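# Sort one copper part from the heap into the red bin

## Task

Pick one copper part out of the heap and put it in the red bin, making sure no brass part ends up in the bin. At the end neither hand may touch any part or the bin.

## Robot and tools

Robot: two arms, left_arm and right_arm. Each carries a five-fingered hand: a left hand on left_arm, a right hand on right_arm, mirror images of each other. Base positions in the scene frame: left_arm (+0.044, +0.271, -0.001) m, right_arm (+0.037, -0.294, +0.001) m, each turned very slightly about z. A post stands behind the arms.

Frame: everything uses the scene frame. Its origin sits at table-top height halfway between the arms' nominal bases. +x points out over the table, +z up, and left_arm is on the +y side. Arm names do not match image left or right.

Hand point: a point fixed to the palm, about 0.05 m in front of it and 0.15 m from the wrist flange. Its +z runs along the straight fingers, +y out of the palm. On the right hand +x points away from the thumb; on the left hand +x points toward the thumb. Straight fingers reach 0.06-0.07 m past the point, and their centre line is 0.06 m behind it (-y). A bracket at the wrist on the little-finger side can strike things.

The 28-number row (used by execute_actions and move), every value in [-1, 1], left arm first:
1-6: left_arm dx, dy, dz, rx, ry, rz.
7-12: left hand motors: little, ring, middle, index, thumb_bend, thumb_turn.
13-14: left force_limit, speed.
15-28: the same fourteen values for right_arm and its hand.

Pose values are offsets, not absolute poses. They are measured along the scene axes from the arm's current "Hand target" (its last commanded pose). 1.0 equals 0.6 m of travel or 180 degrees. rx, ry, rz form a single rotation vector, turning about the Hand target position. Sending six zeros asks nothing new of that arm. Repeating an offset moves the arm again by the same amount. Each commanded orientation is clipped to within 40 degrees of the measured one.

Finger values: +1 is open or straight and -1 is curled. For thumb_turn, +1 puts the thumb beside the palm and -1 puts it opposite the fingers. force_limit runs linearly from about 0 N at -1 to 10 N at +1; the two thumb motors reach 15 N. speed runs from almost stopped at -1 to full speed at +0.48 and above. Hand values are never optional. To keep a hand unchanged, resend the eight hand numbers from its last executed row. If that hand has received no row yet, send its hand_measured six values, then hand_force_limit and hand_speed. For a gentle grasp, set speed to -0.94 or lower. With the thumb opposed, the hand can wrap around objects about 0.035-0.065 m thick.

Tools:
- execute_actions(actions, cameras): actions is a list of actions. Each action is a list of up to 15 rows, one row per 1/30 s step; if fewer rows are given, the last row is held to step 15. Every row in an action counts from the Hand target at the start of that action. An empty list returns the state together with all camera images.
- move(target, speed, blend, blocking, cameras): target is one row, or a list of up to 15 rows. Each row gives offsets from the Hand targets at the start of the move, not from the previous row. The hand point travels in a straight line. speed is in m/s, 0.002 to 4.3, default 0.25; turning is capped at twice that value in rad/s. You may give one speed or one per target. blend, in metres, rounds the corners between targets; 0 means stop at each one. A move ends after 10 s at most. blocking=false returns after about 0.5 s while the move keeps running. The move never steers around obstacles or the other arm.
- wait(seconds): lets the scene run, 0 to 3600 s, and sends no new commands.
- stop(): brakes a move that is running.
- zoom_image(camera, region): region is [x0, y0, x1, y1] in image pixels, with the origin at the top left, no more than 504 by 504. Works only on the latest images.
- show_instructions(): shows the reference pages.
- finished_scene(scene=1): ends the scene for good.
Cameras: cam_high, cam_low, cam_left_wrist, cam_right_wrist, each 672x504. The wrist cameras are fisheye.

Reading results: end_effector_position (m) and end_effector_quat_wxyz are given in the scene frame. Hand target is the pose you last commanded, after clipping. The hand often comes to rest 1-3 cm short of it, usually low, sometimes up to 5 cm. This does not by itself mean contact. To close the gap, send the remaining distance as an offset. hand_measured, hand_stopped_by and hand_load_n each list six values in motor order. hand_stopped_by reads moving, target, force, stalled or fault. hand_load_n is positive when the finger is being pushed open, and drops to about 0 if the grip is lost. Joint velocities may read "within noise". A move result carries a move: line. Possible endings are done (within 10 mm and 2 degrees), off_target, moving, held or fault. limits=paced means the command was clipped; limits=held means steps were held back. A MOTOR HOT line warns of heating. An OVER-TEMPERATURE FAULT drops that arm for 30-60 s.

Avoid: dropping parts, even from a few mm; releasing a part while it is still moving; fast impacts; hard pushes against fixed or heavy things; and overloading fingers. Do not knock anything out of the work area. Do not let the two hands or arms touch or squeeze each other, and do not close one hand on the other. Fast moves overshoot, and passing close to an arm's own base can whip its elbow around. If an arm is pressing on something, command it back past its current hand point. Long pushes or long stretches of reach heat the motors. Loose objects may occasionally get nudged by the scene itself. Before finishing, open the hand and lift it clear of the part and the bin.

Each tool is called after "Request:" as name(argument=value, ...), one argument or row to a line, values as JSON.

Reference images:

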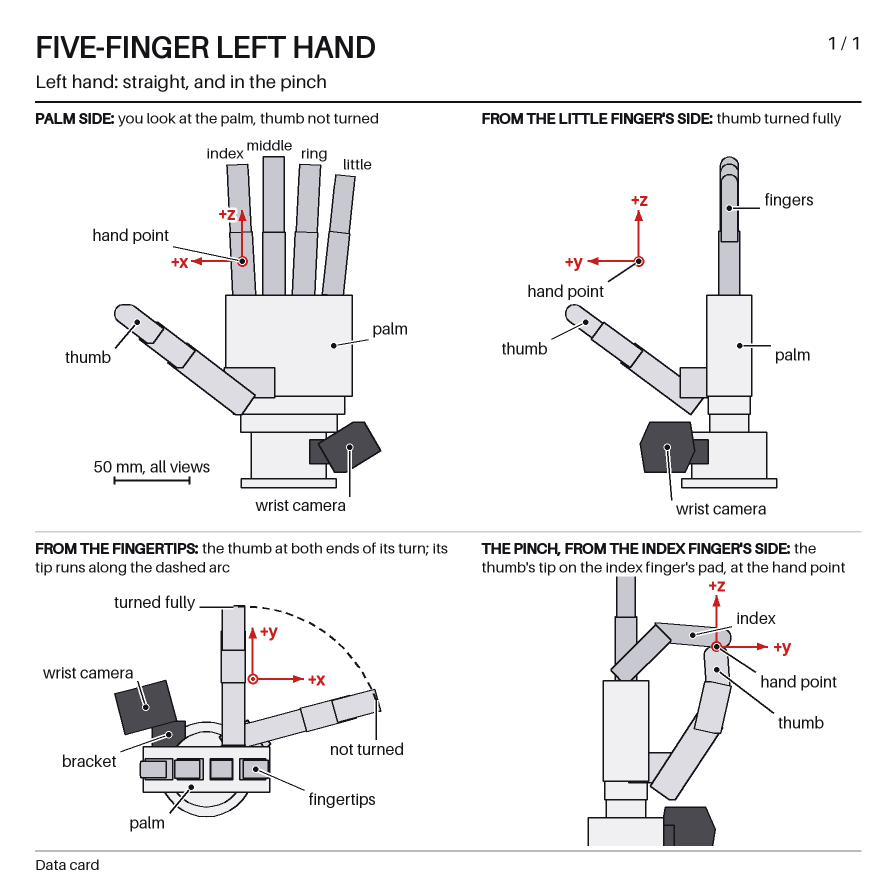

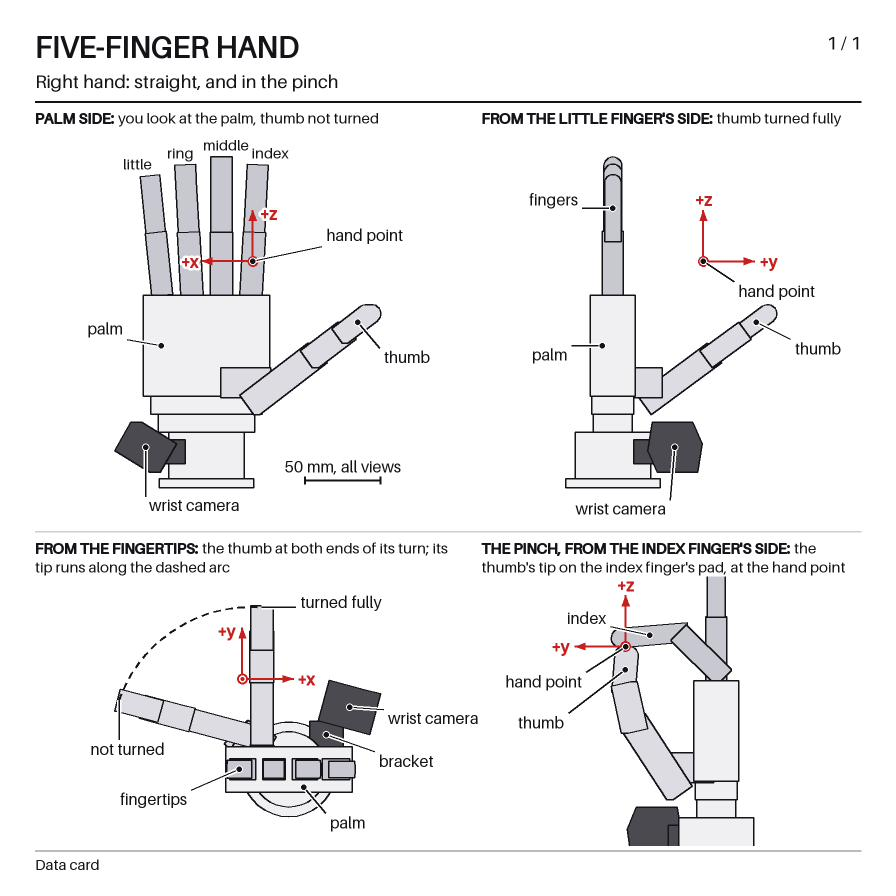

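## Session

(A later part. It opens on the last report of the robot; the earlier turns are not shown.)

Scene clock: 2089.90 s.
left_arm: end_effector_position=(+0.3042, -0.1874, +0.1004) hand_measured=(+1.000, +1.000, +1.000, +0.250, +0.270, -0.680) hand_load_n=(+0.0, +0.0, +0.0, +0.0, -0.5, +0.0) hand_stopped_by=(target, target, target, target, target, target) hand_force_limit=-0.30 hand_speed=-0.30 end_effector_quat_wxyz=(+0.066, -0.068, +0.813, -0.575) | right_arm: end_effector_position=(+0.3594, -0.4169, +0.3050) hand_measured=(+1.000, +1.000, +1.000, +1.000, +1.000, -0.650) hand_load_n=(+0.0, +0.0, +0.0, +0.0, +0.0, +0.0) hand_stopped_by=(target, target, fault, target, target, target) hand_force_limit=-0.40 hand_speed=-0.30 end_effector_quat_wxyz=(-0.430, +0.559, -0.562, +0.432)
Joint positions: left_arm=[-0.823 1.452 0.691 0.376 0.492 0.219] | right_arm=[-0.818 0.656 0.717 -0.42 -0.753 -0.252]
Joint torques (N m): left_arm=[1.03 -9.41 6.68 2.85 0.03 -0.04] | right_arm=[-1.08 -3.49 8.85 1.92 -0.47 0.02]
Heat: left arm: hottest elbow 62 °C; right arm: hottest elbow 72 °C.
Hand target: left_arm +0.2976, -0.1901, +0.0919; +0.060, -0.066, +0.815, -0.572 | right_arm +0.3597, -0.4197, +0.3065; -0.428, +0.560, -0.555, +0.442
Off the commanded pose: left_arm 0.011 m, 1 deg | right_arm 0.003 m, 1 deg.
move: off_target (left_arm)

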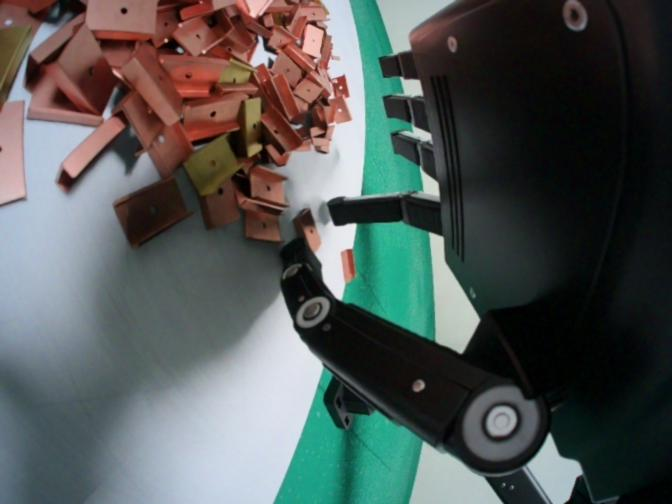

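Request:
move(
  target=[
    [0,0,0,0,0,0,1,1,1,-0.02,0.27,-0.68,-0.5,-0.93,0,0,0,0,0,0,1,1,1,1,1,-0.65,-0.4,-0.3],
  ],
  speed=0.04,
  cameras=["cam_left_wrist"],
)

Request:
zoom_image(
  camera="cam_left_wrist",
  region=[260, 190, 360, 265],
)

Scene clock: 2097.00 s.
left_arm: end_effector_position=(+0.3042, -0.1874, +0.1004) hand_measured=(+1.000, +1.000, +1.000, -0.020, +0.270, -0.680) hand_load_n=(+0.0, +0.0, +0.0, +0.0, -0.5, +0.0) hand_stopped_by=(target, target, target, target, target, target) hand_force_limit=-0.50 hand_speed=-0.93 end_effector_quat_wxyz=(+0.066, -0.068, +0.813, -0.575) | right_arm: end_effector_position=(+0.3594, -0.4169, +0.3050) hand_measured=(+1.000, +1.000, +1.000, +1.000, +1.000, -0.650) hand_load_n=(+0.0, +0.0, +0.0, +0.0, +0.0, +0.0) hand_stopped_by=(target, target, fault, target, target, target) hand_force_limit=-0.40 hand_speed=-0.30 end_effector_quat_wxyz=(-0.430, +0.559, -0.562, +0.432)
Joint positions: left_arm=[-0.823 1.452 0.691 0.376 0.492 0.219] | right_arm=[-0.818 0.656 0.717 -0.42 -0.753 -0.252]
Joint torques (N m): left_arm=[1.08 -9.17 6.71 2.86 0.03 -0.04] | right_arm=[-1.14 -3.55 8.9 1.95 -0.46 0.01]
Heat: left arm: hottest elbow 61 °C; right arm: hottest elbow 72 °C.
Hand target: left_arm +0.2976, -0.1901, +0.0919; +0.060, -0.066, +0.815, -0.572 | right_arm +0.3597, -0.4197, +0.3065; -0.428, +0.560, -0.555, +0.442
Off the commanded pose: left_arm 0.011 m, 1 deg | right_arm 0.003 m, 1 deg.
move: done

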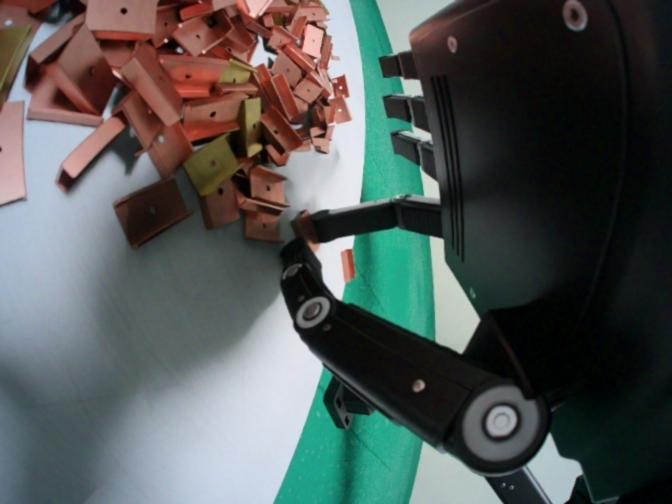

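Scaled by 5.040 from the camera's image (finer frame: 960x720).

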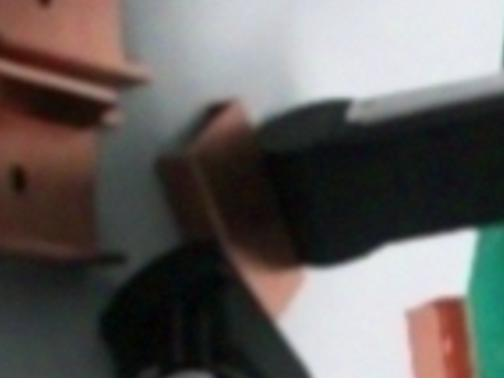

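Request:
move(
  target=[
    [0,0,0,0,0,0,1,1,1,-0.09,0.27,-0.68,-0.4,-0.94,0,0,0,0,0,0,1,1,1,1,1,-0.65,-0.4,-0.3],
  ],
  speed=0.04,
  cameras=["cam_left_wrist"],
)

Request:
zoom_image(
  camera="cam_left_wrist",
  region=[260, 190, 360, 265],
)

Scene clock: 2100.60 s.
left_arm: end_effector_position=(+0.3042, -0.1874, +0.1004) hand_measured=(+1.000, +1.000, +1.000, -0.090, +0.270, -0.680) hand_load_n=(+0.0, +0.0, +0.0, +0.0, -0.5, +0.0) hand_stopped_by=(target, target, target, target, target, target) hand_force_limit=-0.40 hand_speed=-0.94 end_effector_quat_wxyz=(+0.066, -0.068, +0.813, -0.575) | right_arm: end_effector_position=(+0.3594, -0.4169, +0.3050) hand_measured=(+1.000, +1.000, +1.000, +1.000, +1.000, -0.650) hand_load_n=(+0.0, +0.0, +0.0, +0.0, +0.0, +0.0) hand_stopped_by=(target, target, fault, target, target, target) hand_force_limit=-0.40 hand_speed=-0.30 end_effector_quat_wxyz=(-0.430, +0.559, -0.562, +0.432)
Joint positions: left_arm=[-0.823 1.452 0.691 0.376 0.492 0.219] | right_arm=[-0.818 0.656 0.717 -0.42 -0.753 -0.252]
Joint torques (N m): left_arm=[1.14 -9.17 6.72 2.85 0.03 -0.04] | right_arm=[-1.08 -3.43 8.88 1.91 -0.47 0.02]
Heat: left arm: hottest elbow 61 °C; right arm: hottest elbow 72 °C.
Hand target: left_arm +0.2976, -0.1901, +0.0919; +0.060, -0.066, +0.815, -0.572 | right_arm +0.3597, -0.4197, +0.3065; -0.428, +0.560, -0.555, +0.442
Off the commanded pose: left_arm 0.011 m, 1 deg | right_arm 0.003 m, 1 deg.
move: done

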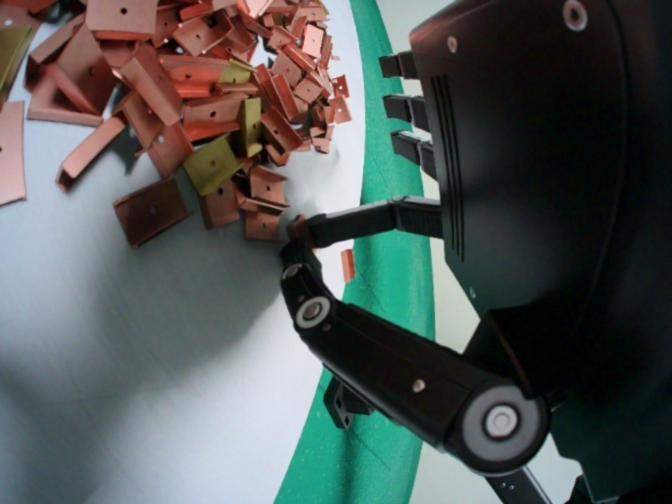

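Scaled by 5.040 from the camera's image (finer frame: 960x720).

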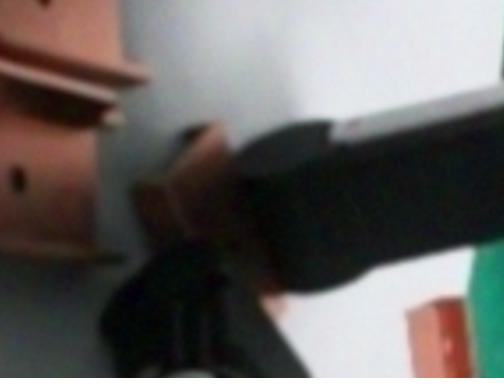

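Request:
move(
  target=[
    [0,0,0,0,0,0,1,1,1,-0.13,0.27,-0.68,-0.35,-0.94,0,0,0,0,0,0,1,1,1,1,1,-0.65,-0.4,-0.3],
  ],
  speed=0.04,
  cameras=["cam_left_wrist"],
)

Request:
zoom_image(
  camera="cam_left_wrist",
  region=[260, 190, 360, 265],
)

Scene clock: 2105.17 s.
left_arm: end_effector_position=(+0.3042, -0.1874, +0.1004) hand_measured=(+1.000, +1.000, +1.000, -0.130, +0.270, -0.680) hand_load_n=(+0.0, +0.0, +0.0, +0.0, +0.0, +0.0) hand_stopped_by=(target, target, target, target, target, target) hand_force_limit=-0.35 hand_speed=-0.94 end_effector_quat_wxyz=(+0.066, -0.068, +0.813, -0.575) | right_arm: end_effector_position=(+0.3594, -0.4169, +0.3050) hand_measured=(+1.000, +1.000, +1.000, +1.000, +1.000, -0.650) hand_load_n=(+0.0, +0.0, +0.0, +0.0, +0.0, +0.0) hand_stopped_by=(target, target, fault, target, target, target) hand_force_limit=-0.40 hand_speed=-0.30 end_effector_quat_wxyz=(-0.430, +0.559, -0.562, +0.432)
Joint positions: left_arm=[-0.823 1.452 0.691 0.376 0.492 0.219] | right_arm=[-0.818 0.656 0.717 -0.42 -0.753 -0.252]
Joint torques (N m): left_arm=[1.14 -9.17 6.71 2.85 0.02 -0.05] | right_arm=[-1.14 -3.55 8.87 1.92 -0.47 0.02]
Heat: left arm: hottest elbow 61 °C; right arm: hottest elbow 72 °C.
Hand target: left_arm +0.2976, -0.1901, +0.0919; +0.060, -0.066, +0.815, -0.572 | right_arm +0.3597, -0.4197, +0.3065; -0.428, +0.560, -0.555, +0.442
Off the commanded pose: left_arm 0.011 m, 1 deg | right_arm 0.003 m, 1 deg.
move: done

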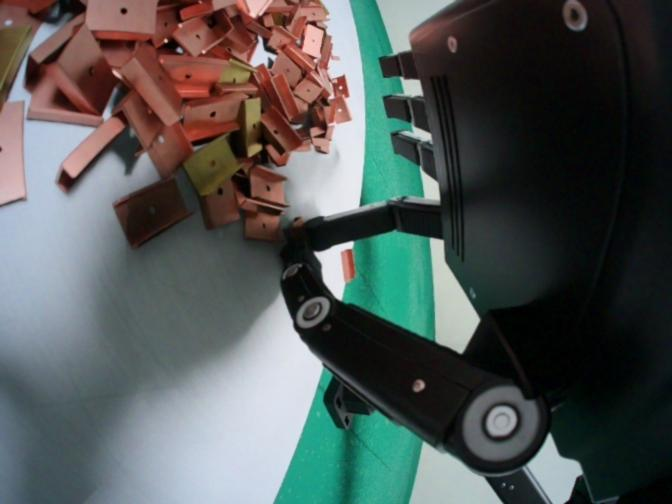

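Scaled by 5.040 from the camera's image (finer frame: 960x720).

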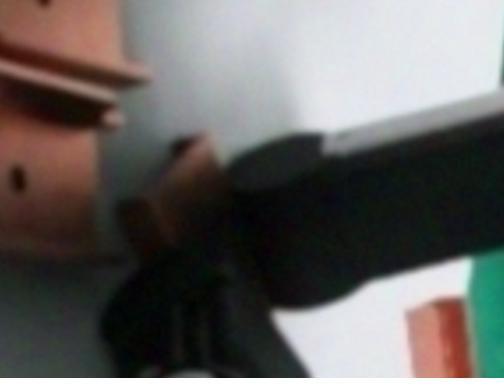

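Request:
move(
  target=[
    [0,0,0,0,0,0,1,1,1,-0.18,0.27,-0.68,-0.3,-0.94,0,0,0,0,0,0,1,1,1,1,1,-0.65,-0.4,-0.3],
  ],
  speed=0.04,
  cameras=["cam_left_wrist"],
)

Request:
zoom_image(
  camera="cam_left_wrist",
  region=[260, 190, 360, 265],
)

Scene clock: 2109.07 s.
left_arm: end_effector_position=(+0.3048, -0.1880, +0.1015) hand_measured=(+1.000, +1.000, +1.000, -0.180, +0.270, -0.680) hand_load_n=(+0.0, +0.0, +0.0, +1.5, +0.0, +0.0) hand_stopped_by=(target, target, target, target, target, target) hand_force_limit=-0.30 hand_speed=-0.94 end_effector_quat_wxyz=(+0.067, -0.067, +0.812, -0.576) | right_arm: end_effector_position=(+0.3594, -0.4169, +0.3050) hand_measured=(+1.000, +1.000, +1.000, +1.000, +1.000, -0.650) hand_load_n=(+0.0, +0.0, +0.0, +0.0, +0.0, +0.0) hand_stopped_by=(target, target, fault, target, target, target) hand_force_limit=-0.40 hand_speed=-0.30 end_effector_quat_wxyz=(-0.430, +0.559, -0.562, +0.432)
Joint positions: left_arm=[-0.823 1.452 0.691 0.382 0.492 0.219] | right_arm=[-0.818 0.656 0.717 -0.42 -0.753 -0.252]
Joint torques (N m): left_arm=[1.14 -9.17 6.71 2.62 0.03 -0.05] | right_arm=[-1.03 -3.55 8.9 1.89 -0.46 0.01]
Heat: left arm: hottest elbow 61 °C; right arm: hottest elbow 72 °C.
Hand target: left_arm +0.2975, -0.1901, +0.0919; +0.060, -0.066, +0.815, -0.572 | right_arm +0.3597, -0.4197, +0.3065; -0.428, +0.560, -0.555, +0.442
Off the commanded pose: left_arm 0.012 m, 1 deg | right_arm 0.003 m, 1 deg.
move: done

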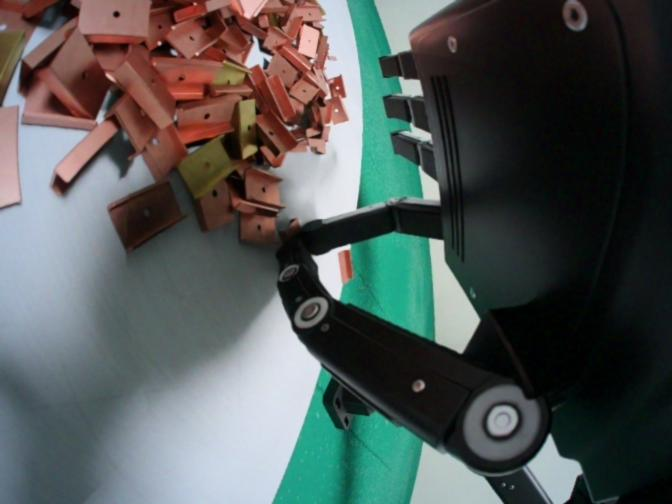

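Scaled by 5.040 from the camera's image (finer frame: 960x720).

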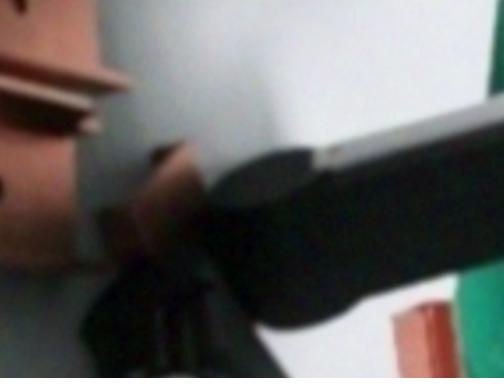

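Request:
move(
  target=[
    [0,0,0.0,0,0,0,1,1,1,0.22,0.27,-0.68,-0.3,-0.3,0,0,0,0,0,0,1,1,1,1,1,-0.65,-0.4,-0.3],
    [0.008,-0.018,0.05,0,0,0,1,1,1,0.22,0.17,-0.68,-0.3,-0.3,0,0,0,0,0,0,1,1,1,1,1,-0.65,-0.4,-0.3],
  ],
  speed=0.15,
  cameras=["cam_left_wrist"],
)

Request:
zoom_image(
  camera="cam_left_wrist",
  region=[240, 170, 400, 290],
)

Scene clock: 2146.70 s.
left_arm: end_effector_position=(+0.2992, -0.1849, +0.0999) hand_measured=(+1.000, +1.000, +1.000, +0.220, +0.170, -0.680) hand_load_n=(+0.0, +0.0, +0.0, +0.0, +0.0, +0.0) hand_stopped_by=(target, target, target, target, target, target) hand_force_limit=-0.30 hand_speed=-0.30 end_effector_quat_wxyz=(+0.055, -0.076, +0.824, -0.558) | right_arm: end_effector_position=(+0.3594, -0.4169, +0.3050) hand_measured=(+1.000, +1.000, +1.000, +1.000, +1.000, -0.650) hand_load_n=(+0.0, +0.0, +0.0, -0.5, +0.0, +0.0) hand_stopped_by=(target, target, fault, target, target, target) hand_force_limit=-0.40 hand_speed=-0.30 end_effector_quat_wxyz=(-0.430, +0.559, -0.562, +0.432)
Joint positions: left_arm=[-0.829 1.437 0.706 0.299 0.484 0.217] | right_arm=[-0.818 0.656 0.717 -0.42 -0.753 -0.252]
Joint torques (N m): left_arm=[1.03 -11.52 10.15 1.84 0.04 -0.07] | right_arm=[-1.14 -3.55 8.88 1.92 -0.47 0.02]
Heat: left arm: hottest elbow 60 °C; right arm: hottest elbow 72 °C.
Hand target: left_arm +0.3023, -0.2010, +0.1220; +0.060, -0.066, +0.815, -0.572 | right_arm +0.3597, -0.4197, +0.3065; -0.428, +0.560, -0.555, +0.442
Off the commanded pose: left_arm 0.027 m, 2 deg | right_arm 0.003 m, 1 deg.
move: off_target (left_arm); target 2's new numbers were sent with left_arm's hand 0.027 m and 2 deg from that target

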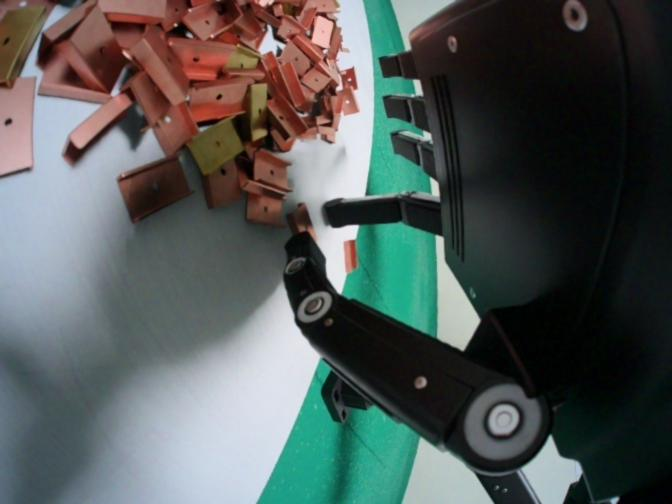

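Scaled by 3.150 from the camera's image (finer frame: 960x720).

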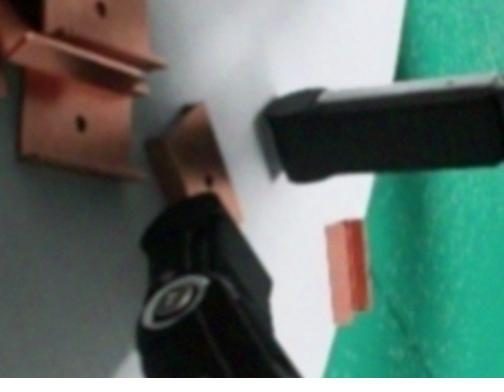

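Request:
move(
  target=[
    [-0.006,0.021,-0.0,0,0,0,1,1,1,0.22,0.17,-0.68,-0.3,-0.3,0,0,0,0,0,0,1,1,1,1,1,-0.65,-0.4,-0.3],
    [-0.006,0.021,-0.04,0,0,0,1,1,1,0.22,0.17,-0.68,-0.3,-0.3,0,0,0,0,0,0,1,1,1,1,1,-0.65,-0.4,-0.3],
  ],
  speed=0.08,
  cameras=["cam_left_wrist"],
)

Request:
zoom_image(
  camera="cam_left_wrist",
  region=[240, 170, 400, 290],
)

Scene clock: 2155.23 s.
left_arm: end_effector_position=(+0.2990, -0.1865, +0.0990) hand_measured=(+1.000, +1.000, +1.000, +0.220, +0.170, -0.680) hand_load_n=(+0.0, +0.0, -0.5, +0.0, +0.0, +0.0) hand_stopped_by=(target, target, target, target, target, target) hand_force_limit=-0.30 hand_speed=-0.30 end_effector_quat_wxyz=(+0.059, -0.069, +0.817, -0.569) | right_arm: end_effector_position=(+0.3594, -0.4169, +0.3050) hand_measured=(+1.000, +1.000, +1.000, +1.000, +1.000, -0.650) hand_load_n=(+0.0, -0.5, +0.0, +0.0, +0.0, +0.0) hand_stopped_by=(target, target, fault, target, target, target) hand_force_limit=-0.40 hand_speed=-0.30 end_effector_quat_wxyz=(-0.430, +0.559, -0.562, +0.432)
Joint positions: left_arm=[-0.829 1.446 0.691 0.352 0.491 0.217] | right_arm=[-0.818 0.656 0.717 -0.42 -0.753 -0.252]
Joint torques (N m): left_arm=[1.96 -9.88 7.09 2.99 0.23 -0.01] | right_arm=[-1.08 -3.6 8.9 1.89 -0.47 0.01]
Heat: left arm: hottest elbow 62 °C; right arm: hottest elbow 72 °C.
Hand target: left_arm +0.2988, -0.1884, +0.0981; +0.060, -0.066, +0.815, -0.572 | right_arm +0.3597, -0.4197, +0.3065; -0.428, +0.560, -0.555, +0.442
Off the commanded pose: left_arm 0.002 m, 1 deg | right_arm 0.003 m, 1 deg.
move: done

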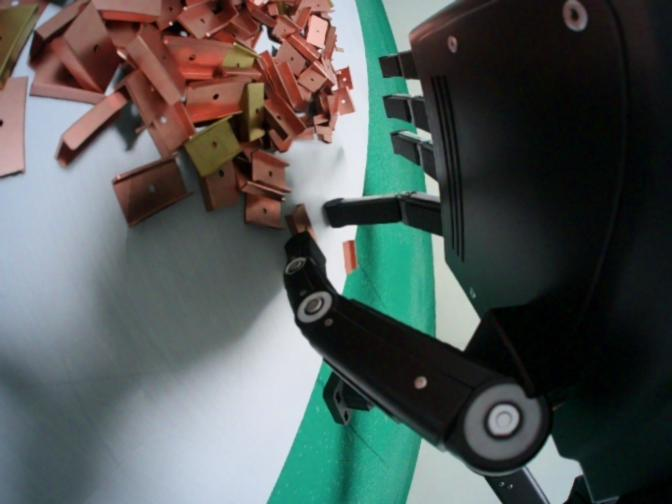

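Scaled by 3.150 from the camera's image (finer frame: 960x720).

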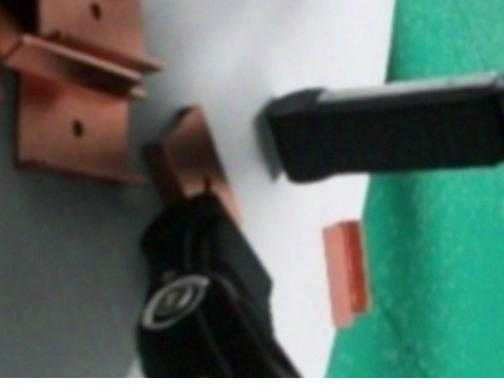

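Request:
move(
  target=[
    [0.008,0.011,0.008,0,0,0,1,1,1,0.22,0.17,-0.68,-0.3,-0.3,0,0,0,0,0,0,1,1,1,1,1,-0.65,-0.4,-0.3],
  ],
  speed=0.08,
  cameras=["cam_left_wrist"],
)

Request:
zoom_image(
  camera="cam_left_wrist",
  region=[240, 170, 400, 290],
)

Scene clock: 2161.33 s.
left_arm: end_effector_position=(+0.2969, -0.1864, +0.0998) hand_measured=(+1.000, +1.000, +1.000, +0.220, +0.170, -0.680) hand_load_n=(+0.0, +0.0, -0.5, +0.0, +0.0, +0.0) hand_stopped_by=(target, target, target, target, target, target) hand_force_limit=-0.30 hand_speed=-0.30 end_effector_quat_wxyz=(+0.053, -0.065, +0.817, -0.571) | right_arm: end_effector_position=(+0.3594, -0.4169, +0.3050) hand_measured=(+1.000, +1.000, +1.000, +1.000, +1.000, -0.650) hand_load_n=(+0.0, +0.0, +0.0, +0.0, +0.0, +0.0) hand_stopped_by=(target, target, fault, target, target, target) hand_force_limit=-0.40 hand_speed=-0.30 end_effector_quat_wxyz=(-0.430, +0.559, -0.562, +0.432)
Joint positions: left_arm=[-0.827 1.446 0.691 0.352 0.509 0.219] | right_arm=[-0.818 0.656 0.717 -0.42 -0.753 -0.252]
Joint torques (N m): left_arm=[3.31 -11.4 7.17 2.09 0.24 0.06] | right_arm=[-1.03 -3.55 8.88 1.94 -0.46 0.02]
Heat: left arm: hottest elbow 62 °C; right arm: hottest elbow 72 °C.
Hand target: left_arm +0.3036, -0.1818, +0.1029; +0.060, -0.066, +0.815, -0.572 | right_arm +0.3597, -0.4197, +0.3065; -0.428, +0.560, -0.555, +0.442
Off the commanded pose: left_arm 0.009 m, 1 deg | right_arm 0.003 m, 1 deg.
move: done

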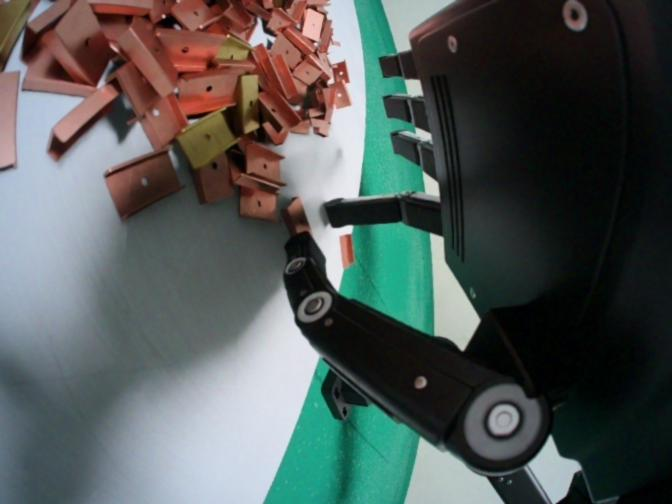

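Scaled by 3.150 from the camera's image (finer frame: 960x720).

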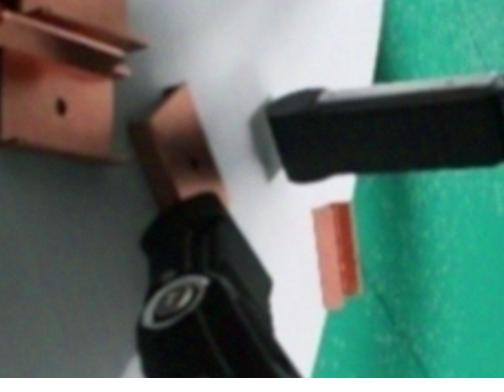

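Request:
move(
  target=[
    [0.016,0.01,0.0,0,0,0,1,1,1,0.22,0.17,-0.68,-0.3,-0.3,0,0,0,0,0,0,1,1,1,1,1,-0.65,-0.4,-0.3],
  ],
  speed=0.08,
  cameras=["cam_left_wrist"],
)

Request:
zoom_image(
  camera="cam_left_wrist",
  region=[240, 170, 400, 290],
)

Scene clock: 2165.47 s.
left_arm: end_effector_position=(+0.3076, -0.1780, +0.1001) hand_measured=(+1.000, +1.000, +1.000, +0.220, +0.170, -0.680) hand_load_n=(+0.0, +0.0, +0.0, +0.0, +0.0, +0.0) hand_stopped_by=(target, target, target, target, target, target) hand_force_limit=-0.30 hand_speed=-0.30 end_effector_quat_wxyz=(+0.055, -0.066, +0.816, -0.572) | right_arm: end_effector_position=(+0.3594, -0.4169, +0.3050) hand_measured=(+1.000, +1.000, +1.000, +1.000, +1.000, -0.650) hand_load_n=(+0.0, +0.0, -0.5, +0.0, +0.0, +0.0) hand_stopped_by=(target, target, fault, target, target, target) hand_force_limit=-0.40 hand_speed=-0.30 end_effector_quat_wxyz=(-0.430, +0.559, -0.562, +0.432)
Joint positions: left_arm=[-0.793 1.446 0.691 0.349 0.536 0.231] | right_arm=[-0.818 0.656 0.717 -0.42 -0.753 -0.252]
Joint torques (N m): left_arm=[2.9 -10.93 7.61 1.83 0.25 0.06] | right_arm=[-1.08 -3.66 8.87 1.91 -0.47 0.02]
Heat: left arm: hottest elbow 61 °C; right arm: hottest elbow 72 °C.
Hand target: left_arm +0.3132, -0.1759, +0.1029; +0.060, -0.066, +0.815, -0.572 | right_arm +0.3597, -0.4197, +0.3065; -0.428, +0.560, -0.555, +0.442
Off the commanded pose: left_arm 0.007 m, 1 deg | right_arm 0.003 m, 1 deg.
move: done

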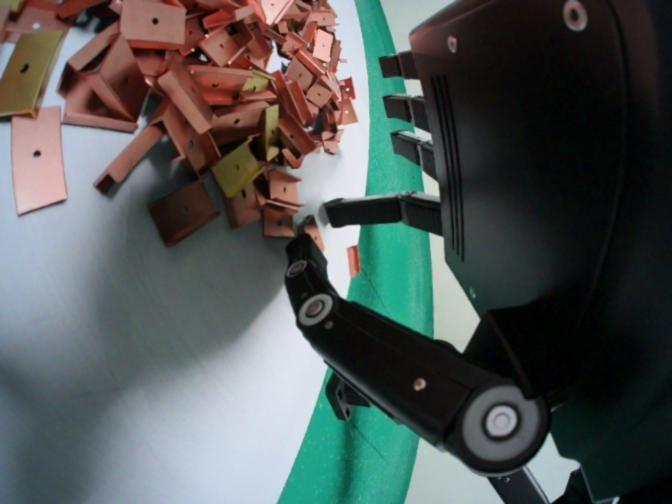

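Scaled by 3.150 from the camera's image (finer frame: 960x720).

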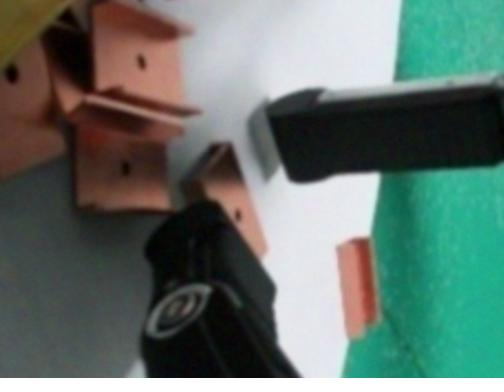

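Request:
move(
  target=[
    [0.0,0.0,-0.012,0,0,0,1,1,1,0.22,0.17,-0.68,-0.3,-0.3,0,0,0,0,0,0,1,1,1,1,1,-0.65,-0.4,-0.3],
  ],
  speed=0.04,
)

Request:
move(
  target=[
    [0.0,0.0,-0.009,0,0,0,1,1,1,0.22,0.17,-0.68,-0.3,-0.3,0,0,0,0,0,0,1,1,1,1,1,-0.65,-0.4,-0.3],
  ],
  speed=0.04,
  cameras=["cam_left_wrist"],
)

Request:
zoom_image(
  camera="cam_left_wrist",
  region=[240, 170, 400, 290],
)

Scene clock: 2173.47 s.
left_arm: end_effector_position=(+0.3076, -0.1779, +0.1001) hand_measured=(+1.000, +1.000, +1.000, +0.220, +0.170, -0.680) hand_load_n=(+0.0, +0.0, +0.0, +0.0, +0.0, +0.0) hand_stopped_by=(target, target, target, target, target, target) hand_force_limit=-0.30 hand_speed=-0.30 end_effector_quat_wxyz=(+0.055, -0.066, +0.816, -0.572) | right_arm: end_effector_position=(+0.3594, -0.4169, +0.3050) hand_measured=(+1.000, +1.000, +1.000, +1.000, +1.000, -0.650) hand_load_n=(+0.0, -0.5, +0.0, +0.0, +0.0, +0.0) hand_stopped_by=(target, target, fault, target, target, target) hand_force_limit=-0.40 hand_speed=-0.30 end_effector_quat_wxyz=(-0.430, +0.559, -0.562, +0.432)
Joint positions: left_arm=[-0.793 1.446 0.691 0.349 0.536 0.232] | right_arm=[-0.818 0.656 0.717 -0.42 -0.753 -0.252]
Joint torques (N m): left_arm=[2.84 -9.35 7.05 2.86 0.25 0.06] | right_arm=[-1.08 -3.49 8.91 1.94 -0.47 0.02]
Heat: left arm: hottest elbow 61 °C; right arm: hottest elbow 72 °C.
Hand target: left_arm +0.3132, -0.1759, +0.0957; +0.060, -0.066, +0.815, -0.572 | right_arm +0.3597, -0.4197, +0.3065; -0.428, +0.560, -0.555, +0.442
Off the commanded pose: left_arm 0.007 m, 1 deg | right_arm 0.003 m, 1 deg.
move: done

Scene clock: 2174.00 s.
left_arm: end_effector_position=(+0.3089, -0.1795, +0.0975) hand_measured=(+1.000, +1.000, +1.000, +0.220, +0.170, -0.680) hand_load_n=(+0.0, +0.0, +0.0, +0.0, +0.0, +0.0) hand_stopped_by=(target, target, target, target, target, target) hand_force_limit=-0.30 hand_speed=-0.30 end_effector_quat_wxyz=(+0.057, -0.064, +0.814, -0.574) | right_arm: end_effector_position=(+0.3594, -0.4169, +0.3050) hand_measured=(+1.000, +1.000, +1.000, +1.000, +1.000, -0.650) hand_load_n=(+0.0, +0.0, +0.0, +0.0, +0.0, +0.0) hand_stopped_by=(target, target, fault, target, target, target) hand_force_limit=-0.40 hand_speed=-0.30 end_effector_quat_wxyz=(-0.430, +0.559, -0.562, +0.432)
Joint positions: left_arm=[-0.793 1.457 0.691 0.367 0.537 0.232] | right_arm=[-0.818 0.656 0.717 -0.42 -0.753 -0.252]
Joint torques (N m): left_arm=[2.9 -9.41 6.67 2.81 0.21 0.06] | right_arm=[-1.08 -3.6 8.87 1.92 -0.46 0.02]
Heat: left arm: hottest elbow 61 °C; right arm: hottest elbow 72 °C.
Hand target: left_arm +0.3132, -0.1759, +0.0903; +0.060, -0.066, +0.815, -0.572 | right_arm +0.3597, -0.4197, +0.3065; -0.428, +0.560, -0.555, +0.442
Off the commanded pose: left_arm 0.009 m, 0 deg | right_arm 0.003 m, 1 deg.
move: done

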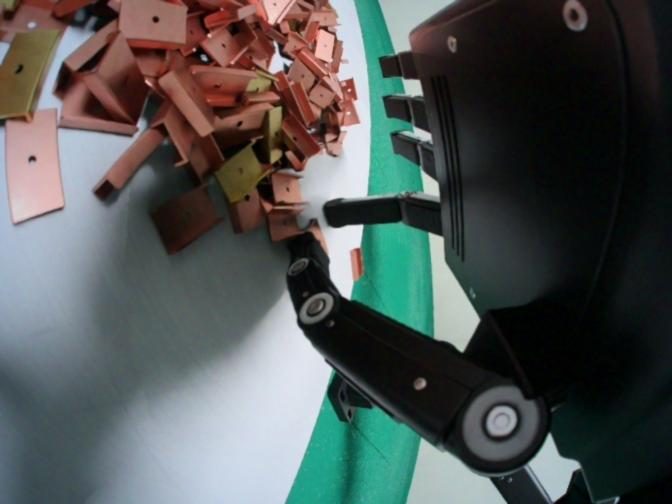

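Scaled by 3.150 from the camera's image (finer frame: 960x720).

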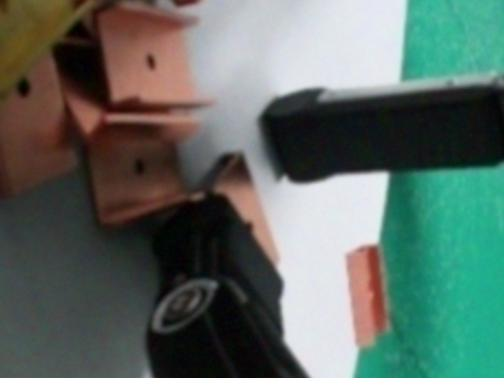

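Request:
move(
  target=[
    [0,0,0,0,0,0,1,1,1,-0.08,0.17,-0.68,-0.5,-0.94,0,0,0,0,0,0,1,1,1,1,1,-0.65,-0.4,-0.3],
  ],
  speed=0.04,
  cameras=["cam_left_wrist"],
)

Request:
zoom_image(
  camera="cam_left_wrist",
  region=[260, 190, 360, 265],
)

Scene clock: 2180.23 s.
left_arm: end_effector_position=(+0.3095, -0.1804, +0.0992) hand_measured=(+1.000, +1.000, +1.000, -0.080, +0.170, -0.680) hand_load_n=(+0.0, +0.0, +0.0, +1.0, +0.0, +0.0) hand_stopped_by=(target, target, target, target, target, target) hand_force_limit=-0.50 hand_speed=-0.94 end_effector_quat_wxyz=(+0.058, -0.063, +0.812, -0.577) | right_arm: end_effector_position=(+0.3594, -0.4169, +0.3050) hand_measured=(+1.000, +1.000, +1.000, +1.000, +1.000, -0.650) hand_load_n=(+0.0, +0.0, +0.0, +0.0, +0.0, +0.0) hand_stopped_by=(target, target, fault, target, target, target) hand_force_limit=-0.40 hand_speed=-0.30 end_effector_quat_wxyz=(-0.430, +0.559, -0.562, +0.432)
Joint positions: left_arm=[-0.793 1.457 0.69 0.376 0.538 0.232] | right_arm=[-0.818 0.656 0.717 -0.42 -0.753 -0.252]
Joint torques (N m): left_arm=[2.96 -9.41 6.67 2.47 0.17 0.06] | right_arm=[-1.03 -3.49 8.9 1.91 -0.47 0.02]
Heat: left arm: hottest elbow 61 °C; right arm: hottest elbow 72 °C.
Hand target: left_arm +0.3131, -0.1758, +0.0902; +0.060, -0.066, +0.815, -0.572 | right_arm +0.3597, -0.4197, +0.3065; -0.428, +0.560, -0.555, +0.442
Off the commanded pose: left_arm 0.011 m, 1 deg | right_arm 0.003 m, 1 deg.
move: done

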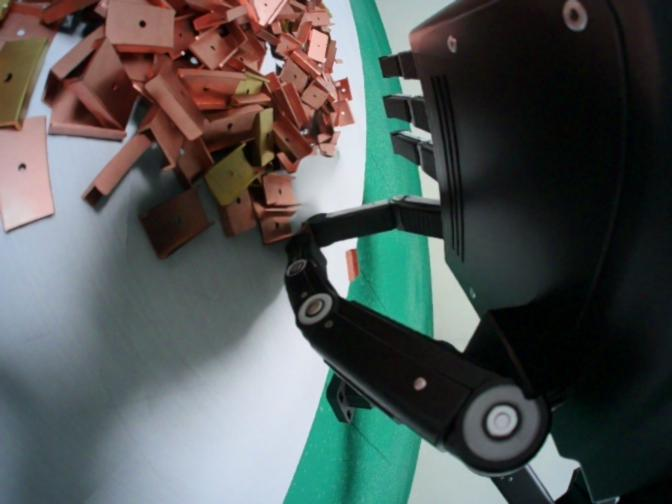

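Scaled by 5.040 from the camera's image (finer frame: 960x720).

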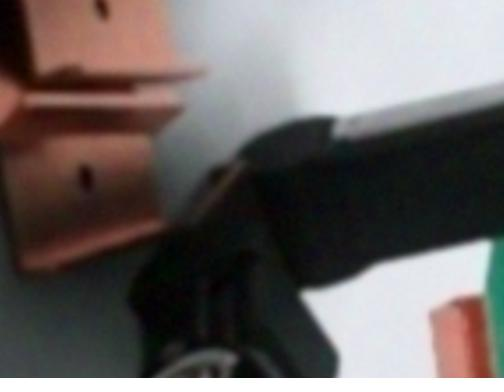

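Request:
move(
  target=[
    [0,0,0.0,0,0,0,1,1,1,0.22,0.17,-0.68,-0.3,-0.3,0,0,0,0,0,0,1,1,1,1,1,-0.65,-0.4,-0.3],
    [0.0,-0.01,0.05,0,0,0,1,1,1,0.22,0.17,-0.68,-0.3,-0.3,0,0,0,0,0,0,1,1,1,1,1,-0.65,-0.4,-0.3],
  ],
  speed=0.15,
  cameras=["cam_left_wrist"],
)

Request:
zoom_image(
  camera="cam_left_wrist",
  region=[240, 170, 400, 290],
)

Scene clock: 2202.33 s.
left_arm: end_effector_position=(+0.3021, -0.1711, +0.1006) hand_measured=(+1.000, +1.000, +1.000, +0.220, +0.170, -0.680) hand_load_n=(+0.0, +0.0, +0.0, +0.0, +0.0, +0.0) hand_stopped_by=(target, target, target, target, target, target) hand_force_limit=-0.30 hand_speed=-0.30 end_effector_quat_wxyz=(+0.049, -0.073, +0.823, -0.561) | right_arm: end_effector_position=(+0.3594, -0.4169, +0.3050) hand_measured=(+1.000, +1.000, +1.000, +1.000, +1.000, -0.650) hand_load_n=(+0.0, +0.0, +0.0, +0.0, +0.0, +0.0) hand_stopped_by=(target, target, fault, target, target, target) hand_force_limit=-0.40 hand_speed=-0.30 end_effector_quat_wxyz=(-0.430, +0.559, -0.562, +0.432)
Joint positions: left_arm=[-0.793 1.42 0.689 0.292 0.532 0.232] | right_arm=[-0.818 0.656 0.717 -0.42 -0.753 -0.252]
Joint torques (N m): left_arm=[2.08 -10.99 10.06 1.76 0.05 0.01] | right_arm=[-1.08 -3.6 8.88 1.92 -0.47 0.02]
Heat: left arm: hottest elbow 61 °C; right arm: hottest elbow 73 °C.
Hand target: left_arm +0.3132, -0.1819, +0.1203; +0.060, -0.066, +0.815, -0.572 | right_arm +0.3597, -0.4197, +0.3065; -0.428, +0.560, -0.555, +0.442
Off the commanded pose: left_arm 0.025 m, 2 deg | right_arm 0.003 m, 1 deg.
move: off_target (left_arm)

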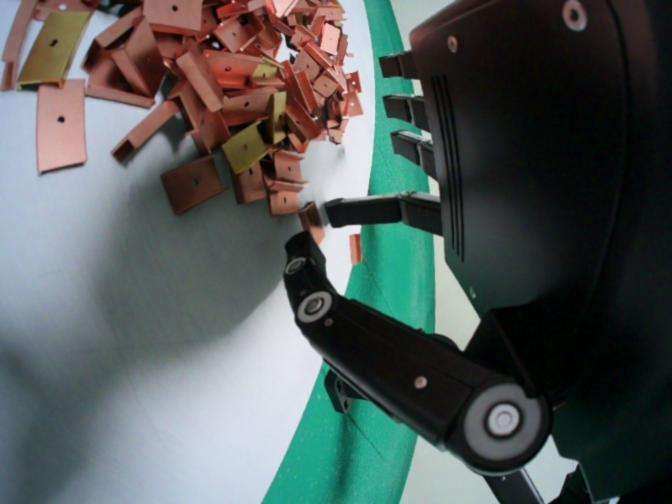

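Scaled by 3.150 from the camera's image (finer frame: 960x720).

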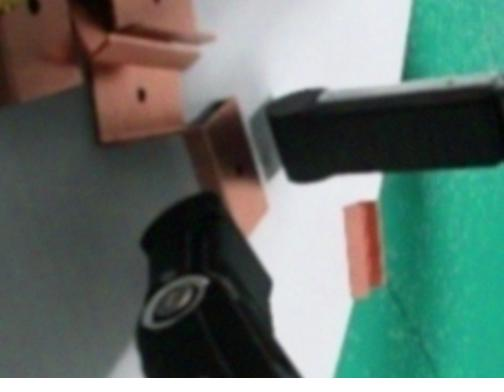

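Request:
move(
  target=[
    [-0.017,0.013,-0.01,0,0,0,1,1,1,0.22,0.225,-0.68,-0.3,-0.3,0,0,0,0,0,0,1,1,1,1,1,-0.65,-0.4,-0.3],
    [-0.017,0.013,-0.037,0,0,0,1,1,1,0.22,0.225,-0.68,-0.3,-0.3,0,0,0,0,0,0,1,1,1,1,1,-0.65,-0.4,-0.3],
  ],
  speed=0.08,
  cameras=["cam_left_wrist"],
)

Request:
zoom_image(
  camera="cam_left_wrist",
  region=[240, 170, 400, 290],
)

Scene clock: 2210.77 s.
left_arm: end_effector_position=(+0.3041, -0.1720, +0.1013) hand_measured=(+1.000, +1.000, +1.000, +0.220, +0.226, -0.680) hand_load_n=(+0.0, +0.0, +0.0, +0.0, +0.0, +0.0) hand_stopped_by=(target, target, target, target, target, target) hand_force_limit=-0.30 hand_speed=-0.30 end_effector_quat_wxyz=(+0.059, -0.068, +0.816, -0.571) | right_arm: end_effector_position=(+0.3594, -0.4169, +0.3050) hand_measured=(+1.000, +1.000, +1.000, +1.000, +1.000, -0.650) hand_load_n=(+0.0, +0.0, +0.0, +0.0, +0.0, +0.0) hand_stopped_by=(target, target, fault, target, target, target) hand_force_limit=-0.40 hand_speed=-0.30 end_effector_quat_wxyz=(-0.430, +0.559, -0.562, +0.432)
Joint positions: left_arm=[-0.793 1.422 0.673 0.344 0.527 0.232] | right_arm=[-0.818 0.656 0.717 -0.42 -0.753 -0.252]
Joint torques (N m): left_arm=[1.67 -9.29 6.99 2.85 0.04 -0.01] | right_arm=[-1.14 -3.6 8.9 1.94 -0.46 0.02]
Heat: left arm: hottest elbow 62 °C; right arm: hottest elbow 73 °C.
Hand target: left_arm +0.3029, -0.1740, +0.0980; +0.060, -0.066, +0.815, -0.572 | right_arm +0.3597, -0.4197, +0.3065; -0.428, +0.560, -0.555, +0.442
Off the commanded pose: left_arm 0.004 m, 0 deg | right_arm 0.003 m, 1 deg.
move: done

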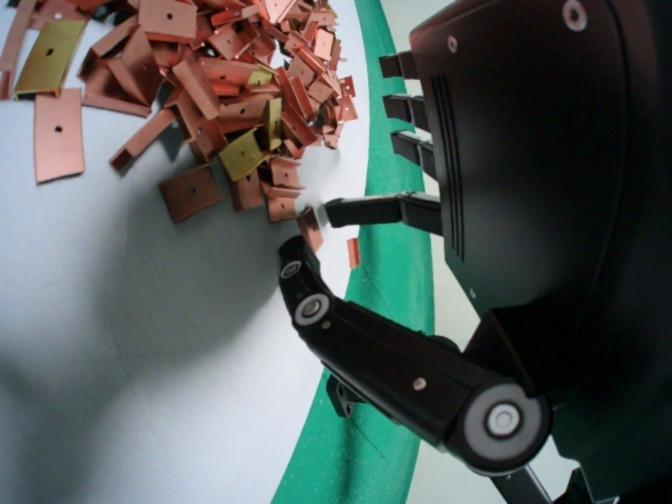

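Scaled by 3.150 from the camera's image (finer frame: 960x720).

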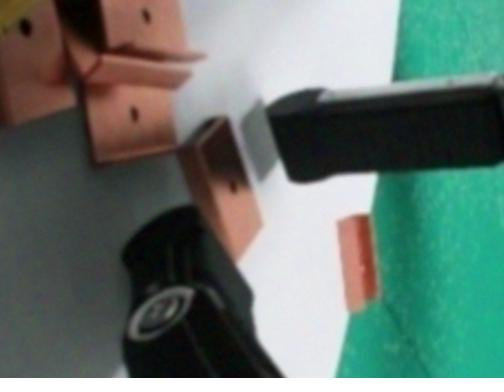

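Request:
move(
  target=[
    [0,0,-0.014,0,0,0,1,1,1,0.1,0.225,-0.68,-0.4,-0.5,0,0,0,0,0,0,1,1,1,1,1,-0.65,-0.4,-0.3],
  ],
  speed=0.04,
  cameras=["cam_left_wrist"],
)

Request:
zoom_image(
  camera="cam_left_wrist",
  region=[260, 190, 360, 265],
)

Scene clock: 2214.17 s.
left_arm: end_effector_position=(+0.3059, -0.1737, +0.0987) hand_measured=(+1.000, +1.000, +1.000, +0.100, +0.226, -0.680) hand_load_n=(+0.0, +0.0, +0.0, +0.0, +0.0, +0.0) hand_stopped_by=(target, target, target, target, target, target) hand_force_limit=-0.40 hand_speed=-0.50 end_effector_quat_wxyz=(+0.063, -0.066, +0.813, -0.575) | right_arm: end_effector_position=(+0.3594, -0.4169, +0.3050) hand_measured=(+1.000, +1.000, +1.000, +1.000, +1.000, -0.650) hand_load_n=(+0.0, +0.0, +0.0, -0.5, +0.0, +0.0) hand_stopped_by=(target, target, fault, target, target, target) hand_force_limit=-0.40 hand_speed=-0.30 end_effector_quat_wxyz=(-0.430, +0.559, -0.562, +0.432)
Joint positions: left_arm=[-0.793 1.436 0.668 0.377 0.526 0.232] | right_arm=[-0.818 0.656 0.717 -0.42 -0.753 -0.252]
Joint torques (N m): left_arm=[1.73 -8.64 6.61 2.82 0.07 -0.01] | right_arm=[-1.08 -3.55 8.85 1.91 -0.46 0.01]
Heat: left arm: hottest elbow 62 °C; right arm: hottest elbow 73 °C.
Hand target: left_arm +0.3029, -0.1740, +0.0895; +0.060, -0.066, +0.815, -0.572 | right_arm +0.3597, -0.4197, +0.3065; -0.428, +0.560, -0.555, +0.442
Off the commanded pose: left_arm 0.010 m, 1 deg | right_arm 0.003 m, 1 deg.
move: done

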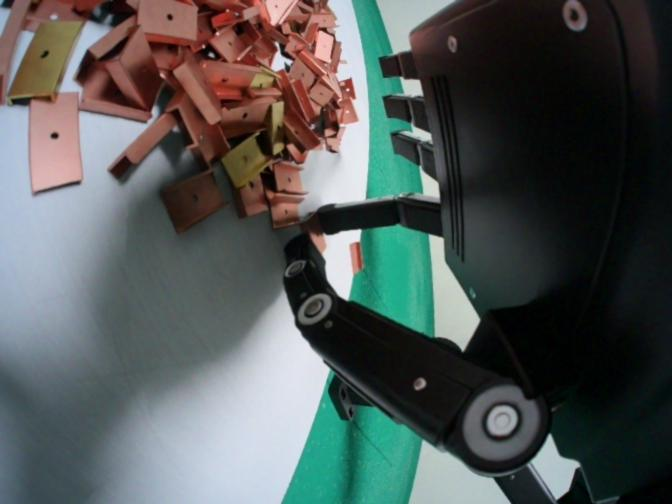

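Scaled by 5.040 from the camera's image (finer frame: 960x720).

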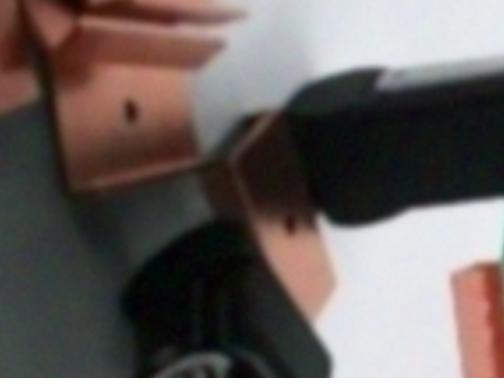

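Request:
move(
  target=[
    [0,0,0,0,0,0,1,1,1,-0.06,0.225,-0.68,-0.4,-0.93,0,0,0,0,0,0,1,1,1,1,1,-0.65,-0.4,-0.3],
  ],
  speed=0.04,
  cameras=["cam_left_wrist"],
)

Request:
zoom_image(
  camera="cam_left_wrist",
  region=[260, 190, 360, 265],
)

Scene clock: 2218.60 s.
left_arm: end_effector_position=(+0.3062, -0.1741, +0.0993) hand_measured=(+1.000, +1.000, +1.000, -0.060, +0.226, -0.680) hand_load_n=(+0.0, -0.5, -0.5, +0.5, +0.0, +0.0) hand_stopped_by=(target, target, target, target, target, target) hand_force_limit=-0.40 hand_speed=-0.93 end_effector_quat_wxyz=(+0.064, -0.066, +0.812, -0.577) | right_arm: end_effector_position=(+0.3594, -0.4169, +0.3050) hand_measured=(+1.000, +1.000, +1.000, +1.000, +1.000, -0.650) hand_load_n=(+0.0, +0.0, +0.0, +0.0, +0.0, +0.0) hand_stopped_by=(target, target, fault, target, target, target) hand_force_limit=-0.40 hand_speed=-0.30 end_effector_quat_wxyz=(-0.430, +0.559, -0.562, +0.432)
Joint positions: left_arm=[-0.793 1.436 0.668 0.38 0.526 0.232] | right_arm=[-0.818 0.656 0.717 -0.42 -0.753 -0.252]
Joint torques (N m): left_arm=[1.73 -8.64 6.61 2.67 0.07 -0.01] | right_arm=[-1.14 -3.49 8.9 1.89 -0.46 0.02]
Heat: left arm: hottest elbow 62 °C; right arm: hottest elbow 73 °C.
Hand target: left_arm +0.3028, -0.1739, +0.0895; +0.060, -0.066, +0.815, -0.572 | right_arm +0.3597, -0.4197, +0.3065; -0.428, +0.560, -0.555, +0.442
Off the commanded pose: left_arm 0.010 m, 1 deg | right_arm 0.003 m, 1 deg.
move: done

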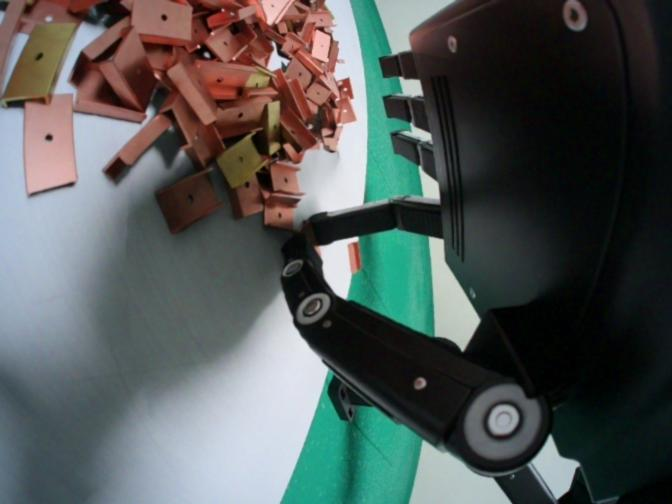

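Scaled by 5.040 from the camera's image (finer frame: 960x720).

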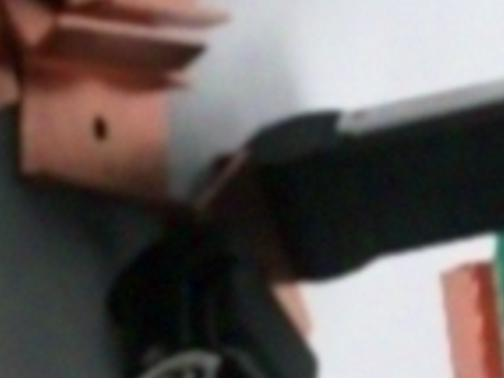

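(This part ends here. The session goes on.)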